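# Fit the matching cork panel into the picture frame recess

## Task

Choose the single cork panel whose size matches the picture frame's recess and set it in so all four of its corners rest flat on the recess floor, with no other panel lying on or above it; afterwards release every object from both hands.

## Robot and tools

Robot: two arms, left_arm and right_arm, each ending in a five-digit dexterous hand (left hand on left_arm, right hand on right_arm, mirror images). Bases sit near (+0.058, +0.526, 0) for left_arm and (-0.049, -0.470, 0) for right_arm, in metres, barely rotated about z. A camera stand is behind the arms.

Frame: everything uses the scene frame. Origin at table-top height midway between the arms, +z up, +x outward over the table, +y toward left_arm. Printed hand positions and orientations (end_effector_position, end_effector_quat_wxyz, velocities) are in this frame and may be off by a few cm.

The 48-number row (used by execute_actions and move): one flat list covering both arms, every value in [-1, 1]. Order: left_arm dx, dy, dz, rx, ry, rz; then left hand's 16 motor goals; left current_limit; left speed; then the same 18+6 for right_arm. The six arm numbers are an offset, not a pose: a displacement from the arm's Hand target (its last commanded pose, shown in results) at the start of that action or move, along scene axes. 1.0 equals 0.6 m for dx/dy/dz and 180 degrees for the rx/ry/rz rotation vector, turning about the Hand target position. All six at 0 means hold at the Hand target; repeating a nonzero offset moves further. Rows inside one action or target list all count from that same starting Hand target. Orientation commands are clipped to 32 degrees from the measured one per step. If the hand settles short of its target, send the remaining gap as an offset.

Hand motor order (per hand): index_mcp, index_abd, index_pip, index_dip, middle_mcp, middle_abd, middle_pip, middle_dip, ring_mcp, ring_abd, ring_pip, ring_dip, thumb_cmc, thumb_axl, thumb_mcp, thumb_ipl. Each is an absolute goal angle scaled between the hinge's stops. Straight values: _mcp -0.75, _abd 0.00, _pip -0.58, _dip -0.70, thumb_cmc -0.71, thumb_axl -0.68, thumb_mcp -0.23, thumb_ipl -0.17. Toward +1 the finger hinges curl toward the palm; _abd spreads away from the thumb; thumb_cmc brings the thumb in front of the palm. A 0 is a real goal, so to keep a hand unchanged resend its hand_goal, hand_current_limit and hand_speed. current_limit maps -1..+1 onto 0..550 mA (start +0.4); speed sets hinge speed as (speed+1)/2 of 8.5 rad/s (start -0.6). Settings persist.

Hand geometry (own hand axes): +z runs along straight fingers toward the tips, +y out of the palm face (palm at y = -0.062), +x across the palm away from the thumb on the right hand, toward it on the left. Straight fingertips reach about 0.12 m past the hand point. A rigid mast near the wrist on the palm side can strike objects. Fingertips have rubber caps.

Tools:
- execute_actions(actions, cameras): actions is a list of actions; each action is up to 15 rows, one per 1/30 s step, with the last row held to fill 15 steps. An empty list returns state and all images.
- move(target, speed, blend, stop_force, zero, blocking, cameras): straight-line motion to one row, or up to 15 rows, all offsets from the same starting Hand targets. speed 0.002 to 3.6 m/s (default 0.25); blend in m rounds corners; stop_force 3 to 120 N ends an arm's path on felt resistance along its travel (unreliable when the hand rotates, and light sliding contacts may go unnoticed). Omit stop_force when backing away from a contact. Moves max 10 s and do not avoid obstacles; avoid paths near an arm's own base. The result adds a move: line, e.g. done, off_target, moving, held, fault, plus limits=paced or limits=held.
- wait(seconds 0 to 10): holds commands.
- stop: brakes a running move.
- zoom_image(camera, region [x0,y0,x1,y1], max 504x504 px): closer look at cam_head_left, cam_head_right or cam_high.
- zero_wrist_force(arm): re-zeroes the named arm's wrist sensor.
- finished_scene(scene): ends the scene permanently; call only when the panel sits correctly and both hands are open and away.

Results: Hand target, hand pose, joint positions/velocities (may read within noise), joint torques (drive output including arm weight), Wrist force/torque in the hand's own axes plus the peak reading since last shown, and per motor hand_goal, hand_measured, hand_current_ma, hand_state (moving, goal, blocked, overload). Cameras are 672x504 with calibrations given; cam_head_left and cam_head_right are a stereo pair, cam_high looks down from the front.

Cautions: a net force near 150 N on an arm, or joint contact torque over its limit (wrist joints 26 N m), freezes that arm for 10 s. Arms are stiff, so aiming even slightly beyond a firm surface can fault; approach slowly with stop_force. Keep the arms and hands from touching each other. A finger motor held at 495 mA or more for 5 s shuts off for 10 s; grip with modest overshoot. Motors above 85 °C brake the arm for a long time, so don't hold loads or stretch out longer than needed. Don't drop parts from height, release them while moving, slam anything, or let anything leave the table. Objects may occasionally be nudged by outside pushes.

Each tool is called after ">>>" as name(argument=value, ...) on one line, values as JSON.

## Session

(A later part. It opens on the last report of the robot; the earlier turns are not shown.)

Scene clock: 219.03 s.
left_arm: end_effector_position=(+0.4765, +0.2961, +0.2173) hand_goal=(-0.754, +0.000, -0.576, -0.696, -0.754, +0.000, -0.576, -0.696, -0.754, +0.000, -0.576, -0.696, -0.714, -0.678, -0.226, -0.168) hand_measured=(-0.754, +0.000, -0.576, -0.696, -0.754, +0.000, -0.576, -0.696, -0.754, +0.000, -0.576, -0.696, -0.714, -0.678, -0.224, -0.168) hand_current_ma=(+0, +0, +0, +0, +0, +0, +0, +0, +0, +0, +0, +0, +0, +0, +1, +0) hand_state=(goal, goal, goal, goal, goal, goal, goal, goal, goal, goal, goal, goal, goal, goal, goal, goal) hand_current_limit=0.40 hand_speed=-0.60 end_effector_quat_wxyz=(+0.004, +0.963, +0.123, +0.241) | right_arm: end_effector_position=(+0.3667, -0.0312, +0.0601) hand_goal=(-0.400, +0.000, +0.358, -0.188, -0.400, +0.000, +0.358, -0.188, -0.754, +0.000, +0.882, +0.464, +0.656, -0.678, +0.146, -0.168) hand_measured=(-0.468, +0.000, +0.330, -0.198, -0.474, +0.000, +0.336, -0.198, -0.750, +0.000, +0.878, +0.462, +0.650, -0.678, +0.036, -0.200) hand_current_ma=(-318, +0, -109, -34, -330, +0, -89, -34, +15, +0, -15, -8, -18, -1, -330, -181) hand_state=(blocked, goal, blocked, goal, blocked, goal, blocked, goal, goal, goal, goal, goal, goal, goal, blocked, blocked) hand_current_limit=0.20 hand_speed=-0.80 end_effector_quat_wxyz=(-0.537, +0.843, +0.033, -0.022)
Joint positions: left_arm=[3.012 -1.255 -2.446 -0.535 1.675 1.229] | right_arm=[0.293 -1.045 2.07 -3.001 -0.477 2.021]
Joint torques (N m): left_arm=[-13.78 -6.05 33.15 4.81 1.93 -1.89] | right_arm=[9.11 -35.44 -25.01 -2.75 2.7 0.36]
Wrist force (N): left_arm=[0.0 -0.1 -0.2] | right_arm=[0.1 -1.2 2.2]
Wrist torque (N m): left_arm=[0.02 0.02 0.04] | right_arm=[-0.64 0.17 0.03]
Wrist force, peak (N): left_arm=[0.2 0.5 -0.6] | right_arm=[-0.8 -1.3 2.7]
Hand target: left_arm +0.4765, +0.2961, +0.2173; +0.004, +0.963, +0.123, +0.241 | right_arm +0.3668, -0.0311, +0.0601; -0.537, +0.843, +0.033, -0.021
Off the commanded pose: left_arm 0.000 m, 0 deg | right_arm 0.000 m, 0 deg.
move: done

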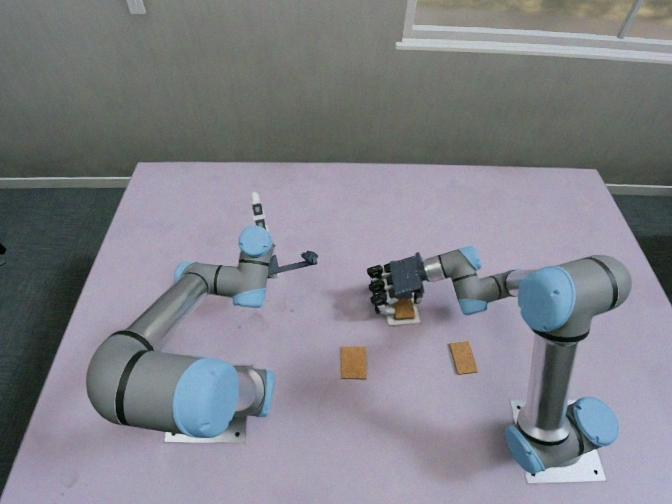

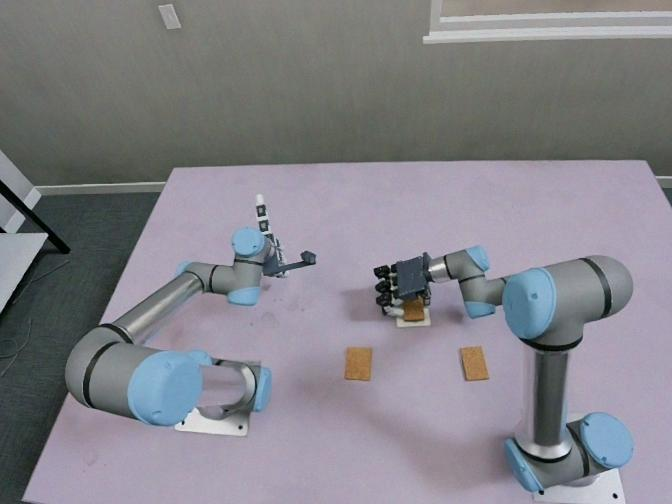

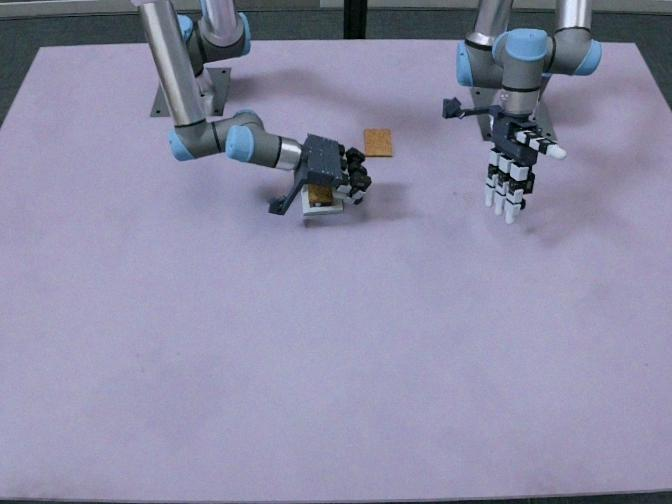

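>>> zoom_image(camera="cam_head_left", region=[385, 295, 425, 330])

>>> zoom_image(camera="cam_head_right", region=[393, 295, 433, 330])

>>> zoom_image(camera="cam_high", region=[298, 180, 348, 220])

Scaled by 12.600 from the camera's 672x504 image, which has a finer 960x720 frame.

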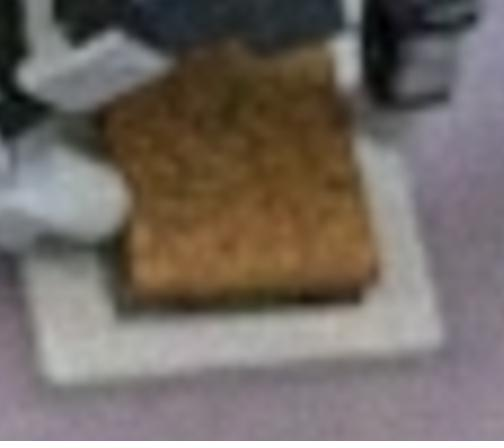

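Scaled by 12.600 from the camera's 672x504 image, which has a finer 960x720 frame.

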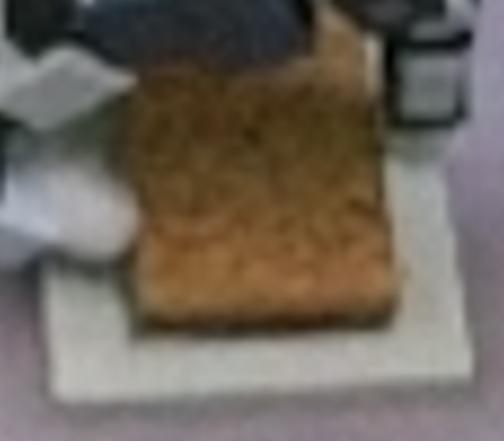

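Scaled by 10.080 from the camera's 672x504 image, which has a finer 960x720 frame.

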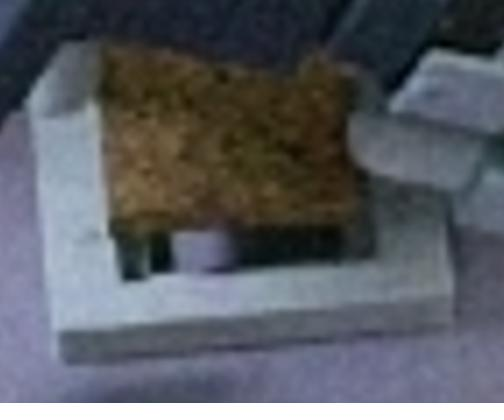

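>>> move(target=[0,0,0,0,0,0,-0.754,0,-0.576,-0.696,-0.754,0,-0.576,-0.696,-0.754,0,-0.576,-0.696,-0.714,-0.678,-0.226,-0.168,0.4,-0.6,0.0025,0.0043,-0.0202,0,0,0.0083,-0.40,0,0.358,-0.188,-0.40,0,0.358,-0.188,-0.753,0,0.883,0.464,0.657,-0.677,0.146,-0.168,0.2,-0.8], speed=0.05, cameras=["all"])

>>> zoom_image(camera="cam_head_left", region=[382, 295, 427, 330])

>>> zoom_image(camera="cam_head_right", region=[390, 295, 435, 330])

>>> zoom_image(camera="cam_high", region=[298, 180, 348, 220])

Scene clock: 275.07 s.
left_arm: end_effector_position=(+0.4765, +0.2961, +0.2173) hand_goal=(-0.754, +0.000, -0.576, -0.696, -0.754, +0.000, -0.576, -0.696, -0.754, +0.000, -0.576, -0.696, -0.714, -0.678, -0.226, -0.168) hand_measured=(-0.754, +0.000, -0.576, -0.696, -0.754, +0.000, -0.576, -0.696, -0.754, +0.000, -0.576, -0.696, -0.714, -0.678, -0.224, -0.168) hand_current_ma=(+0, +0, +0, +0, +0, +0, +0, +0, +0, +0, +0, +0, +0, +0, +1, +0) hand_state=(goal, goal, goal, goal, goal, goal, goal, goal, goal, goal, goal, goal, goal, goal, goal, goal) hand_current_limit=0.40 hand_speed=-0.60 end_effector_quat_wxyz=(+0.004, +0.963, +0.123, +0.241) | right_arm: end_effector_position=(+0.3683, -0.0285, +0.0480) hand_goal=(-0.400, +0.000, +0.358, -0.188, -0.400, +0.000, +0.358, -0.188, -0.754, +0.000, +0.882, +0.464, +0.656, -0.678, +0.146, -0.168) hand_measured=(-0.468, +0.000, +0.330, -0.198, -0.474, +0.000, +0.336, -0.198, -0.750, +0.000, +0.878, +0.462, +0.650, -0.678, +0.036, -0.200) hand_current_ma=(-318, +0, -109, -34, -330, +0, -89, -34, +15, +0, -15, -8, -18, -1, -330, -181) hand_state=(blocked, goal, blocked, goal, blocked, goal, blocked, goal, goal, goal, goal, goal, goal, goal, blocked, blocked) hand_current_limit=0.20 hand_speed=-0.80 end_effector_quat_wxyz=(-0.537, +0.842, +0.044, -0.028) end_effector_velocity=(+0.000, +0.000, +0.002) end_effector_angular_velocity=(+0.001, -0.004, -0.002)
Joint positions: left_arm=[3.012 -1.255 -2.446 -0.535 1.675 1.229] | right_arm=[0.297 -1.018 2.055 -2.972 -0.468 1.975]
Joint velocities: left_arm=[within noise] | right_arm=[0 -0.002 0.001 -0.006 -0.001 0.004]
Joint torques (N m): left_arm=[-13.49 -5.38 33.49 4.8 1.87 -1.95] | right_arm=[1.37 -46.02 -6.9 -4.2 0.89 2.13]
Wrist force (N): left_arm=[0.1 0.2 -0.3] | right_arm=[0.0 -1.3 2.2]
Wrist torque (N m): left_arm=[0.07 0.00 0.04] | right_arm=[-0.65 0.20 0.01]
Wrist force, peak (N): left_arm=[0.2 0.6 -0.1] | right_arm=[0.1 -0.9 2.6]
Hand target: left_arm +0.4765, +0.2961, +0.2173; +0.004, +0.963, +0.123, +0.241 | right_arm +0.3683, -0.0286, +0.0480; -0.537, +0.842, +0.044, -0.028
Off the commanded pose: left_arm 0.000 m, 0 deg | right_arm 0.000 m, 0 deg.
move: done

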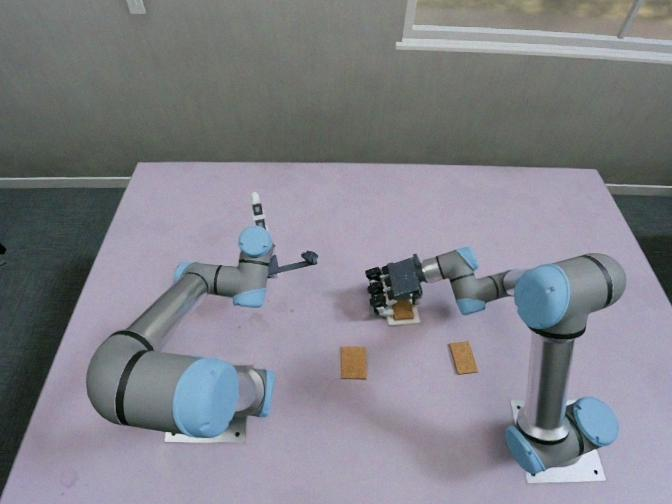

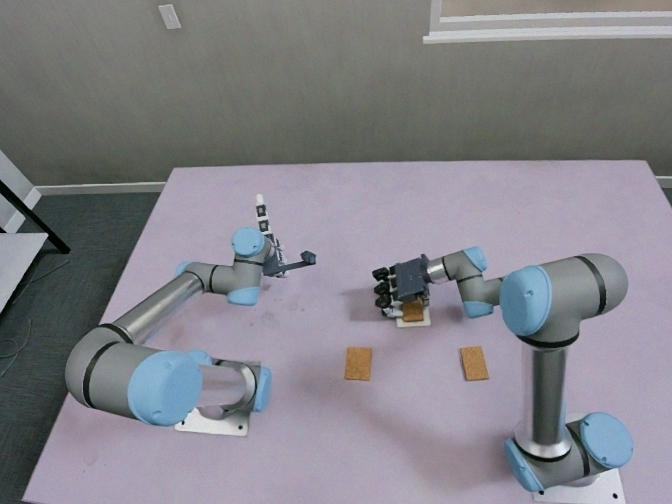

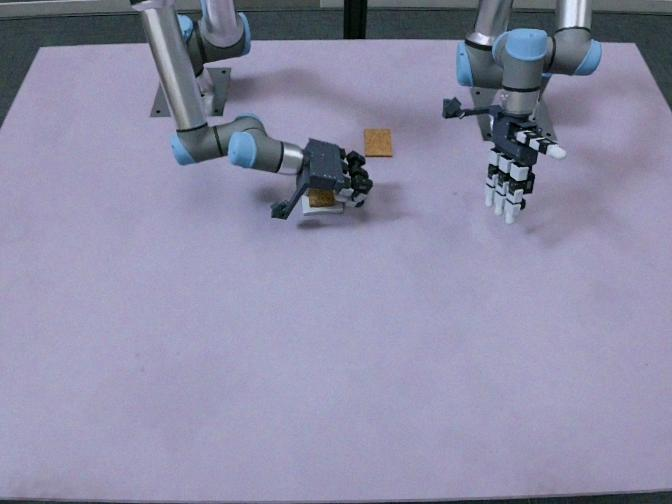

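Scaled by 11.200 from the camera's 672x504 image, which has a finer 960x720 frame.

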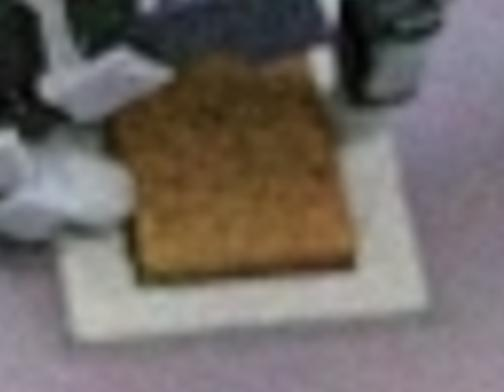

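Scaled by 11.200 from the camera's 672x504 image, which has a finer 960x720 frame.

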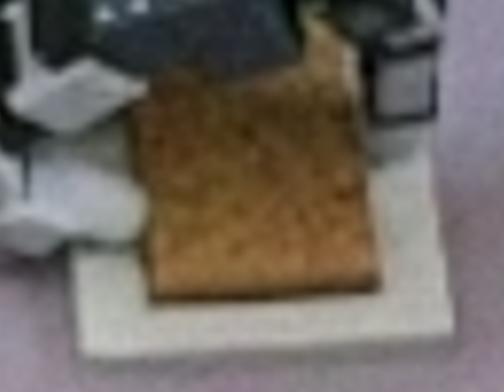

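Scaled by 10.080 from the camera's 672x504 image, which has a finer 960x720 frame.

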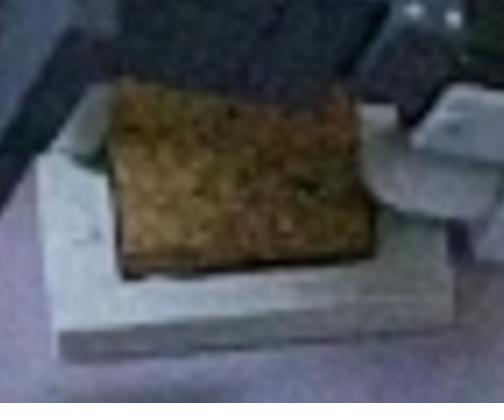

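>>> move(target=[0,0,0,0,0,0,-0.754,0,-0.576,-0.696,-0.754,0,-0.576,-0.696,-0.754,0,-0.576,-0.696,-0.714,-0.678,-0.226,-0.168,0.4,-0.6,-0.0015,0.0006,-0.003,0,0,0.0067,-0.40,0,0.358,-0.188,-0.40,0,0.358,-0.188,-0.753,0,0.883,0.464,0.657,-0.677,0.146,-0.168,0.2,-0.8], speed=0.03, cameras=["all"])

>>> zoom_image(camera="cam_head_left", region=[382, 295, 427, 330])

>>> zoom_image(camera="cam_head_right", region=[390, 295, 435, 330])

>>> zoom_image(camera="cam_high", region=[298, 180, 348, 220])

Scene clock: 296.57 s.
left_arm: end_effector_position=(+0.4765, +0.2961, +0.2173) hand_goal=(-0.754, +0.000, -0.576, -0.696, -0.754, +0.000, -0.576, -0.696, -0.754, +0.000, -0.576, -0.696, -0.714, -0.678, -0.226, -0.168) hand_measured=(-0.754, +0.000, -0.576, -0.696, -0.754, +0.000, -0.576, -0.696, -0.754, +0.000, -0.576, -0.696, -0.714, -0.678, -0.224, -0.168) hand_current_ma=(+0, +0, +0, +0, +0, +0, +0, +0, +0, +0, +0, +0, +0, +0, +1, +0) hand_state=(goal, goal, goal, goal, goal, goal, goal, goal, goal, goal, goal, goal, goal, goal, goal, goal) hand_current_limit=0.40 hand_speed=-0.60 end_effector_quat_wxyz=(+0.004, +0.963, +0.123, +0.241) | right_arm: end_effector_position=(+0.3674, -0.0282, +0.0462) hand_goal=(-0.400, +0.000, +0.358, -0.188, -0.400, +0.000, +0.358, -0.188, -0.754, +0.000, +0.882, +0.464, +0.656, -0.678, +0.146, -0.168) hand_measured=(-0.468, +0.000, +0.330, -0.198, -0.474, +0.000, +0.336, -0.198, -0.750, +0.000, +0.878, +0.462, +0.650, -0.678, +0.036, -0.200) hand_current_ma=(-318, +0, -109, -34, -330, +0, -89, -34, +15, +0, -15, -8, -19, -1, -330, -181) hand_state=(blocked, goal, blocked, goal, blocked, goal, blocked, goal, goal, goal, goal, goal, goal, goal, blocked, blocked) hand_current_limit=0.20 hand_speed=-0.80 end_effector_quat_wxyz=(-0.537, +0.841, +0.053, -0.034) end_effector_velocity=(+0.000, +0.000, +0.000) end_effector_angular_velocity=(-0.001, +0.002, -0.003)
Joint positions: left_arm=[3.012 -1.255 -2.446 -0.535 1.675 1.229] | right_arm=[0.298 -1.02 2.05 -2.928 -0.461 1.933]
Joint velocities: left_arm=[within noise] | right_arm=[0 0.001 0 -0.004 -0.001 0.007]
Joint torques (N m): left_arm=[-13.15 -6.59 32.76 4.81 1.81 -1.87] | right_arm=[7.76 -46.72 -17.15 -4.75 1.63 2]
Wrist force (N): left_arm=[-0.1 0.2 -0.2] | right_arm=[0.1 -1.0 2.0]
Wrist torque (N m): left_arm=[0.05 0.03 0.03] | right_arm=[-0.60 0.19 0.04]
Wrist force, peak (N): left_arm=[-0.1 0.5 -0.7] | right_arm=[0.1 -1.2 2.4]
Hand target: left_arm +0.4765, +0.2961, +0.2173; +0.004, +0.963, +0.123, +0.241 | right_arm +0.3674, -0.0282, +0.0462; -0.537, +0.842, +0.053, -0.034
Off the commanded pose: left_arm 0.000 m, 0 deg | right_arm 0.000 m, 0 deg.
move: done

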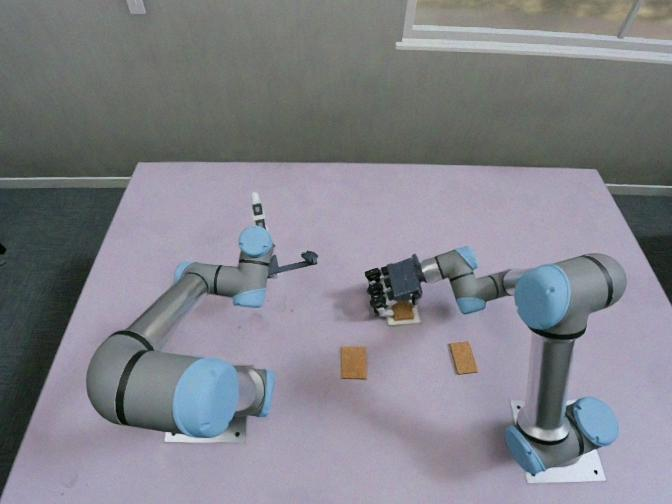

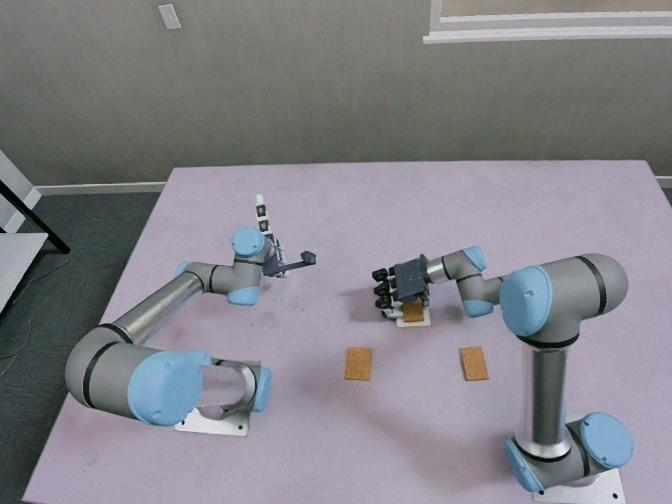

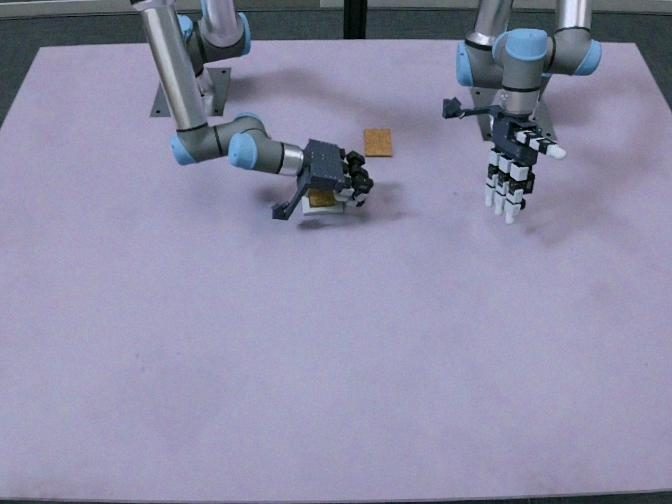

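Scaled by 11.200 from the camera's 672x504 image, which has a finer 960x720 frame.

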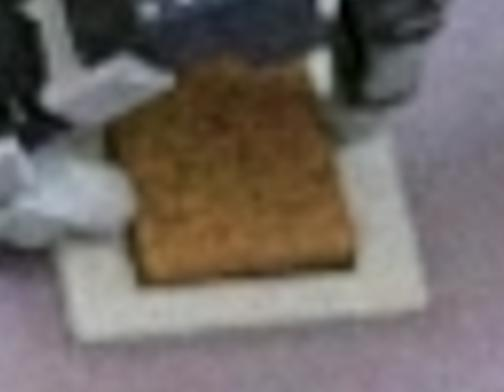

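Scaled by 11.200 from the camera's 672x504 image, which has a finer 960x720 frame.

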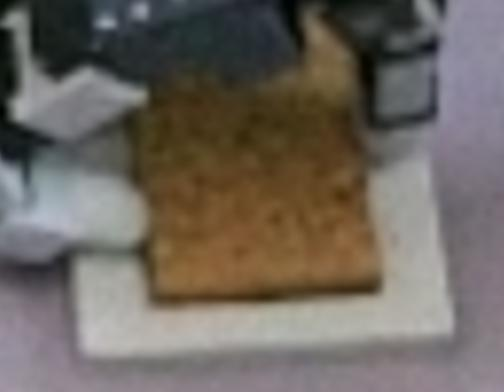

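Scaled by 10.080 from the camera's 672x504 image, which has a finer 960x720 frame.

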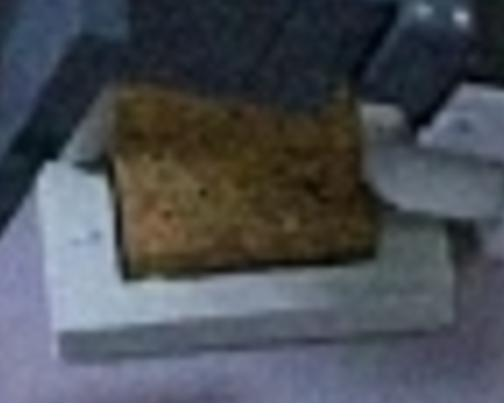

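>>> move(target=[0,0,0,0,0,0,-0.754,0,-0.576,-0.696,-0.754,0,-0.576,-0.696,-0.754,0,-0.576,-0.696,-0.714,-0.678,-0.226,-0.168,0.4,-0.6,0,0,0,0,0,0,-0.515,0,0.358,-0.188,-0.515,0,0.358,-0.188,-0.753,0,0.883,0.464,0.657,-0.677,0.005,-0.168,0.2,-0.8], speed=0.03, cameras=["all"])

>>> zoom_image(camera="cam_head_left", region=[382, 295, 427, 330])

>>> zoom_image(camera="cam_head_right", region=[390, 295, 435, 330])

>>> zoom_image(camera="cam_high", region=[298, 180, 348, 220])

Scene clock: 308.50 s.
left_arm: end_effector_position=(+0.4765, +0.2961, +0.2173) hand_goal=(-0.754, +0.000, -0.576, -0.696, -0.754, +0.000, -0.576, -0.696, -0.754, +0.000, -0.576, -0.696, -0.714, -0.678, -0.226, -0.168) hand_measured=(-0.754, +0.000, -0.576, -0.696, -0.754, +0.000, -0.576, -0.696, -0.754, +0.000, -0.576, -0.696, -0.714, -0.678, -0.224, -0.168) hand_current_ma=(+0, +0, +0, +0, +0, +0, +0, +0, +0, +0, +0, +0, +0, +0, +1, +0) hand_state=(goal, goal, goal, goal, goal, goal, goal, goal, goal, goal, goal, goal, goal, goal, goal, goal) hand_current_limit=0.40 hand_speed=-0.60 end_effector_quat_wxyz=(+0.004, +0.963, +0.123, +0.241) | right_arm: end_effector_position=(+0.3674, -0.0282, +0.0462) hand_goal=(-0.516, +0.000, +0.358, -0.188, -0.516, +0.000, +0.358, -0.188, -0.754, +0.000, +0.882, +0.464, +0.656, -0.678, +0.004, -0.168) hand_measured=(-0.504, +0.000, +0.354, -0.192, -0.504, +0.000, +0.354, -0.192, -0.750, +0.000, +0.878, +0.462, +0.652, -0.678, +0.006, -0.170) hand_current_ma=(+49, +0, -15, -11, +50, +0, -13, -12, +15, +0, -15, -8, -13, -1, +6, -9) hand_state=(goal, goal, goal, goal, goal, goal, goal, goal, goal, goal, goal, goal, goal, goal, goal, goal) hand_current_limit=0.20 hand_speed=-0.80 end_effector_quat_wxyz=(-0.537, +0.842, +0.053, -0.034)
Joint positions: left_arm=[3.012 -1.255 -2.446 -0.535 1.675 1.229] | right_arm=[0.298 -1.02 2.05 -2.928 -0.462 1.933]
Joint torques (N m): left_arm=[-13.84 -5.67 32.81 4.82 1.73 -1.91] | right_arm=[-7.63 -29.32 -6.34 -3.1 -0.77 1.72]
Wrist force (N): left_arm=[0.0 -0.1 -0.2] | right_arm=[-0.2 -1.2 1.9]
Wrist torque (N m): left_arm=[0.02 0.02 0.04] | right_arm=[-0.62 0.22 0.00]
Wrist force, peak (N): left_arm=[0.0 0.4 -0.5] | right_arm=[0.4 -1.3 2.2]
Hand target: left_arm +0.4765, +0.2961, +0.2173; +0.004, +0.963, +0.123, +0.241 | right_arm +0.3674, -0.0282, +0.0462; -0.537, +0.842, +0.053, -0.034
Off the commanded pose: left_arm 0.000 m, 0 deg | right_arm 0.000 m, 0 deg.
move: done

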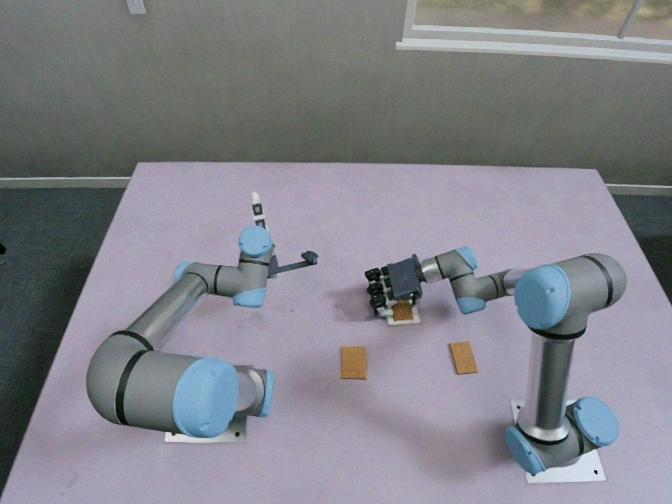

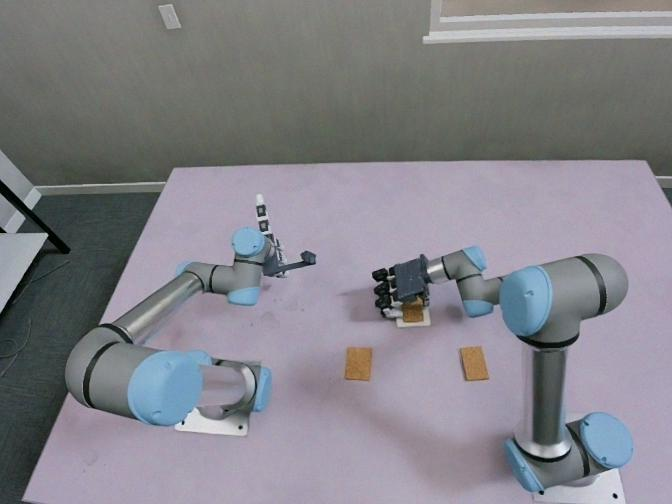

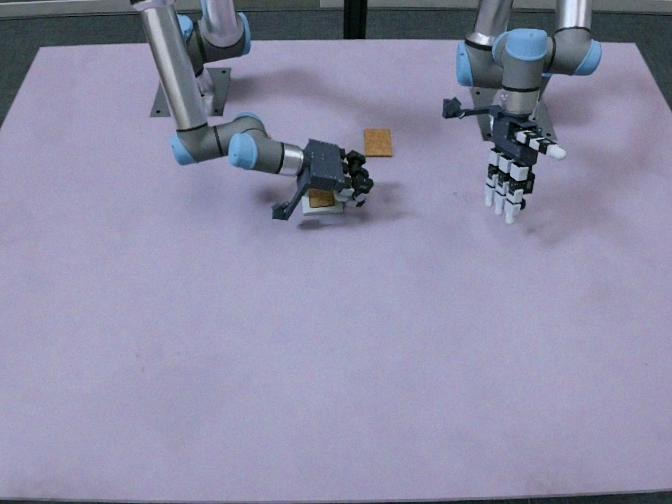

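Scaled by 11.200 from the camera's 672x504 image, which has a finer 960x720 frame.

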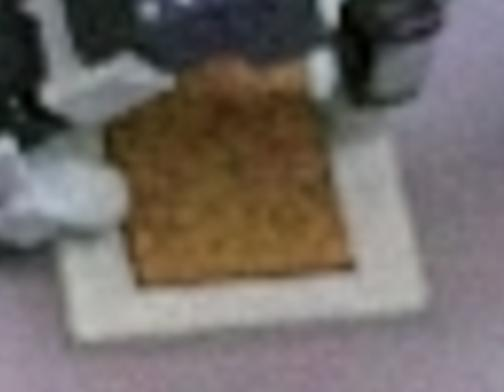

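Scaled by 11.200 from the camera's 672x504 image, which has a finer 960x720 frame.

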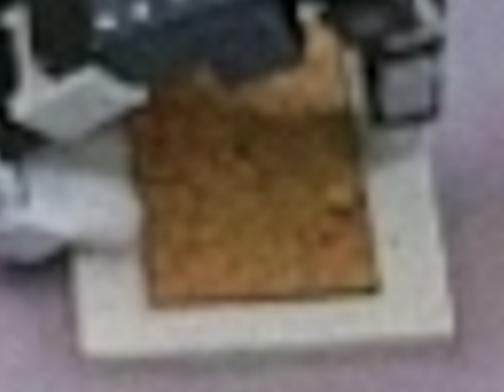

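Scaled by 10.080 from the camera's 672x504 image, which has a finer 960x720 frame.

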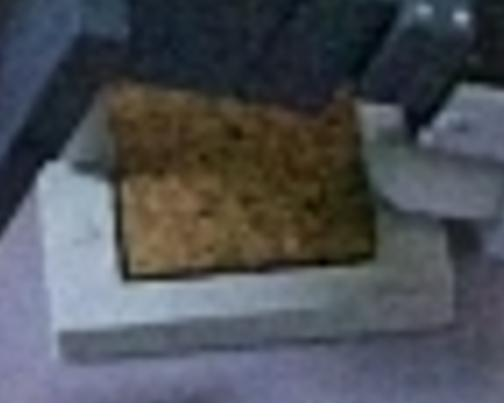

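>>> move(target=[0,0,0,0,0,0,-0.754,0,-0.576,-0.696,-0.754,0,-0.576,-0.696,-0.754,0,-0.576,-0.696,-0.714,-0.678,-0.226,-0.168,0.4,-0.6,0,0,0,0,0,0,-0.58,0,0.358,-0.188,-0.58,0,0.358,-0.188,-0.753,0,0.883,0.464,0.657,-0.677,-0.045,-0.168,0.3,-0.7], speed=0.1)

>>> move(target=[[0,0,0,0,0,0,-0.754,0,-0.576,-0.696,-0.754,0,-0.576,-0.696,-0.754,0,-0.576,-0.696,-0.714,-0.678,-0.226,-0.168,0.4,-0.6,0,0,0.15,0,0,0,-0.58,0,0.358,-0.188,-0.58,0,0.358,-0.188,-0.753,0,0.883,0.464,0.657,-0.677,-0.045,-0.168,0.3,-0.7],[0,0,0,0,0,0,-0.754,0,-0.576,-0.696,-0.754,0,-0.576,-0.696,-0.754,0,-0.576,-0.696,-0.714,-0.678,-0.226,-0.168,0.4,-0.6,0.03,-0.28,0.2,0,0,0,-0.58,0,0.358,-0.188,-0.58,0,0.358,-0.188,-0.753,0,0.883,0.464,0.657,-0.677,-0.045,-0.168,0.3,-0.7]], speed=[0.12,0.2], blend=[0.02,0], cameras=["all"])

>>> zoom_image(camera="cam_head_left", region=[378, 285, 428, 330])

>>> zoom_image(camera="cam_head_right", region=[388, 286, 438, 331])

>>> zoom_image(camera="cam_high", region=[298, 170, 348, 220])

Scene clock: 318.30 s.
left_arm: end_effector_position=(+0.4765, +0.2961, +0.2173) hand_goal=(-0.754, +0.000, -0.576, -0.696, -0.754, +0.000, -0.576, -0.696, -0.754, +0.000, -0.576, -0.696, -0.714, -0.678, -0.226, -0.168) hand_measured=(-0.754, +0.000, -0.576, -0.696, -0.754, +0.000, -0.576, -0.696, -0.754, +0.000, -0.576, -0.696, -0.714, -0.678, -0.224, -0.168) hand_current_ma=(+0, +0, +0, +0, +0, +0, +0, +0, +0, +0, +0, +0, +0, +0, +1, +0) hand_state=(goal, goal, goal, goal, goal, goal, goal, goal, goal, goal, goal, goal, goal, goal, goal, goal) hand_current_limit=0.40 hand_speed=-0.60 end_effector_quat_wxyz=(+0.004, +0.963, +0.123, +0.241) | right_arm: end_effector_position=(+0.3674, -0.0282, +0.0462) hand_goal=(-0.580, +0.000, +0.358, -0.188, -0.580, +0.000, +0.358, -0.188, -0.754, +0.000, +0.882, +0.464, +0.656, -0.678, -0.046, -0.168) hand_measured=(-0.566, +0.000, +0.354, -0.192, -0.566, +0.000, +0.354, -0.192, -0.750, +0.000, +0.878, +0.462, +0.652, -0.678, -0.042, -0.170) hand_current_ma=(+56, +0, -14, -11, +58, +0, -11, -11, +15, +0, -15, -8, -13, -1, +13, -8) hand_state=(goal, goal, goal, goal, goal, goal, goal, goal, goal, goal, goal, goal, goal, goal, goal, goal) hand_current_limit=0.30 hand_speed=-0.70 end_effector_quat_wxyz=(-0.537, +0.842, +0.053, -0.034)
Joint positions: left_arm=[3.012 -1.255 -2.446 -0.535 1.675 1.229] | right_arm=[0.298 -1.02 2.05 -2.928 -0.462 1.933]
Joint torques (N m): left_arm=[-13.53 -5.86 33.08 4.76 1.71 -1.9] | right_arm=[-6.08 -29.93 -5.58 -4.02 -0.86 1.84]
Wrist force (N): left_arm=[-0.1 0.1 -0.4] | right_arm=[0.3 -1.3 1.9]
Wrist torque (N m): left_arm=[0.05 0.03 0.03] | right_arm=[-0.63 0.16 0.04]
Wrist force, peak (N): left_arm=[0.1 0.6 -0.4] | right_arm=[0.2 -1.4 2.3]
Hand target: left_arm +0.4765, +0.2961, +0.2173; +0.004, +0.963, +0.123, +0.241 | right_arm +0.3674, -0.0282, +0.0462; -0.537, +0.842, +0.053, -0.034
Off the commanded pose: left_arm 0.000 m, 0 deg | right_arm 0.000 m, 0 deg.
move: done

Scene clock: 320.43 s.
left_arm: end_effector_position=(+0.4765, +0.2961, +0.2173) hand_goal=(-0.754, +0.000, -0.576, -0.696, -0.754, +0.000, -0.576, -0.696, -0.754, +0.000, -0.576, -0.696, -0.714, -0.678, -0.226, -0.168) hand_measured=(-0.754, +0.000, -0.576, -0.696, -0.754, +0.000, -0.576, -0.696, -0.754, +0.000, -0.576, -0.696, -0.714, -0.678, -0.224, -0.168) hand_current_ma=(+0, +0, +0, +0, +0, +0, +0, +0, +0, +0, +0, +0, +0, +0, +1, +0) hand_state=(goal, goal, goal, goal, goal, goal, goal, goal, goal, goal, goal, goal, goal, goal, goal, goal) hand_current_limit=0.40 hand_speed=-0.60 end_effector_quat_wxyz=(+0.004, +0.963, +0.123, +0.241) | right_arm: end_effector_position=(+0.3854, -0.1962, +0.1662) hand_goal=(-0.580, +0.000, +0.358, -0.188, -0.580, +0.000, +0.358, -0.188, -0.754, +0.000, +0.882, +0.464, +0.656, -0.678, -0.046, -0.168) hand_measured=(-0.568, +0.000, +0.354, -0.192, -0.568, +0.000, +0.356, -0.192, -0.750, +0.000, +0.878, +0.462, +0.654, -0.678, -0.044, -0.170) hand_current_ma=(+49, +0, -11, -11, +51, +0, -9, -11, +15, +0, -14, -8, -10, -1, +8, -8) hand_state=(goal, goal, goal, goal, goal, goal, goal, goal, goal, goal, goal, goal, goal, goal, goal, goal) hand_current_limit=0.30 hand_speed=-0.70 end_effector_quat_wxyz=(-0.537, +0.842, +0.053, -0.034) end_effector_velocity=(-0.001, +0.000, -0.001) end_effector_angular_velocity=(-0.001, +0.004, +0.001)
Joint positions: left_arm=[3.012 -1.255 -2.446 -0.535 1.675 1.229] | right_arm=[-0.045 -1.461 2.021 -1.754 -0.471 1.155]
Joint velocities: left_arm=[within noise] | right_arm=[0 0.001 -0.001 0.005 -0.001 -0.002]
Joint torques (N m): left_arm=[-13.33 -5.6 33.23 4.83 1.64 -1.98] | right_arm=[-9.32 -35.32 -10.8 -0.25 2.91 -2.24]
Wrist force (N): left_arm=[0.2 0.5 -0.4] | right_arm=[0.1 -1.4 2.2]
Wrist torque (N m): left_arm=[0.11 0.00 0.05] | right_arm=[-0.67 0.18 0.03]
Wrist force, peak (N): left_arm=[0.5 0.4 -0.4] | right_arm=[0.3 -2.8 2.5]
Hand target: left_arm +0.4765, +0.2961, +0.2173; +0.004, +0.963, +0.123, +0.241 | right_arm +0.3854, -0.1962, +0.1662; -0.537, +0.842, +0.053, -0.034
Off the commanded pose: left_arm 0.000 m, 0 deg | right_arm 0.000 m, 0 deg.
move: done

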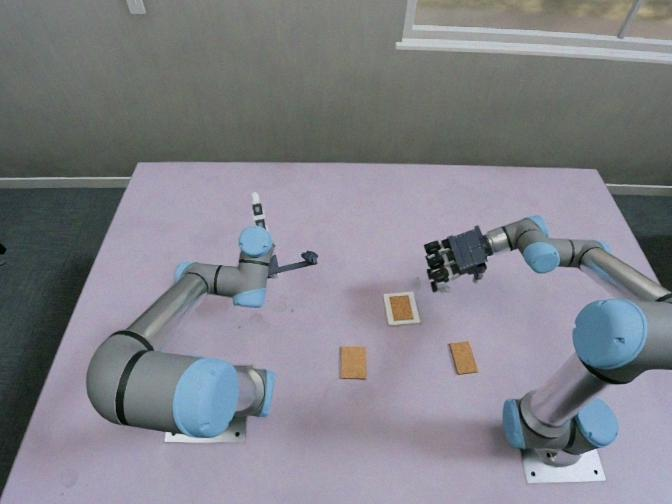

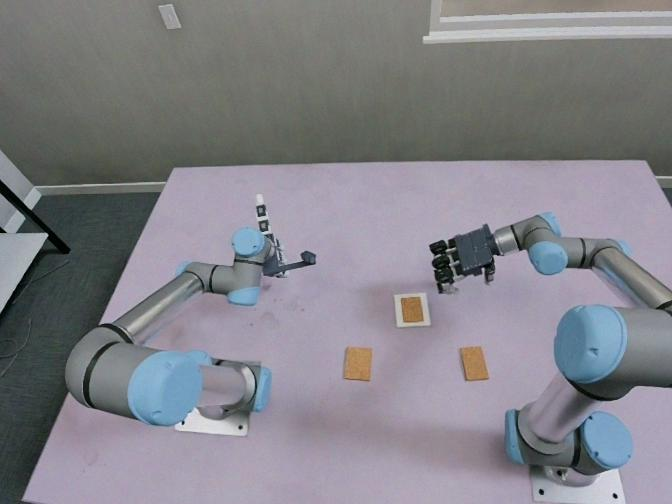

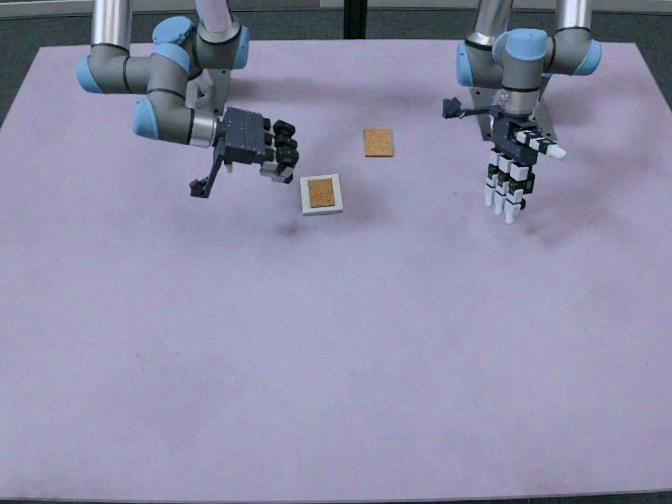

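Scaled by 10.080 from the camera's 672x504 image, which has a finer 960x720 frame.

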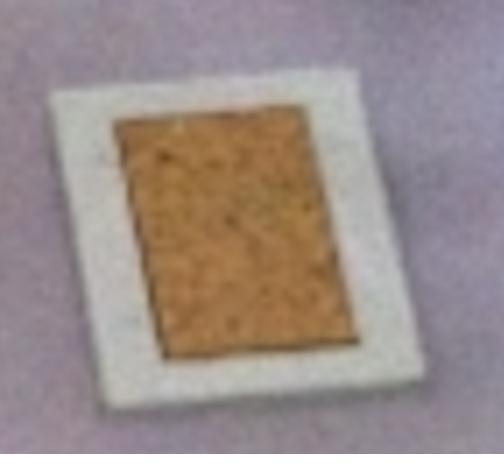

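Scaled by 10.080 from the camera's 672x504 image, which has a finer 960x720 frame.

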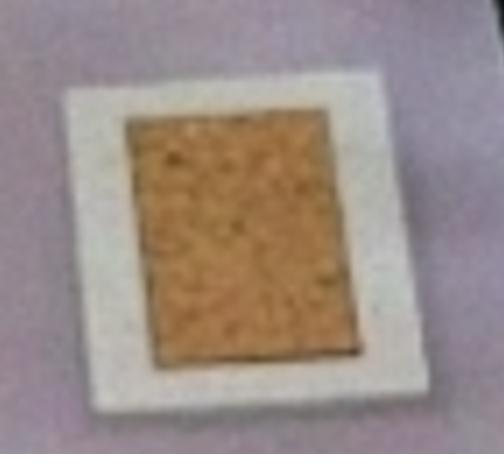

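Scaled by 10.080 from the camera's 672x504 image, which has a finer 960x720 frame.

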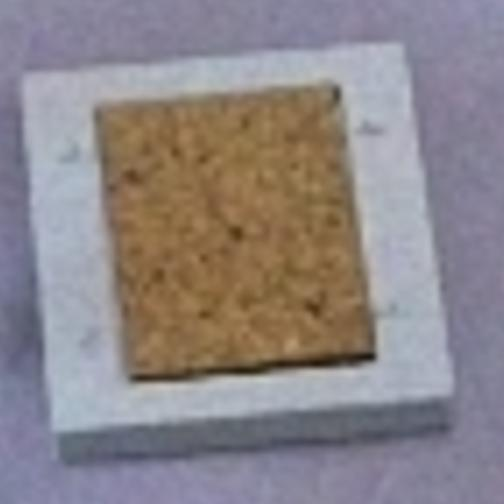

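>>> finished_scene(scene=2)

The scene is finished: the task was done.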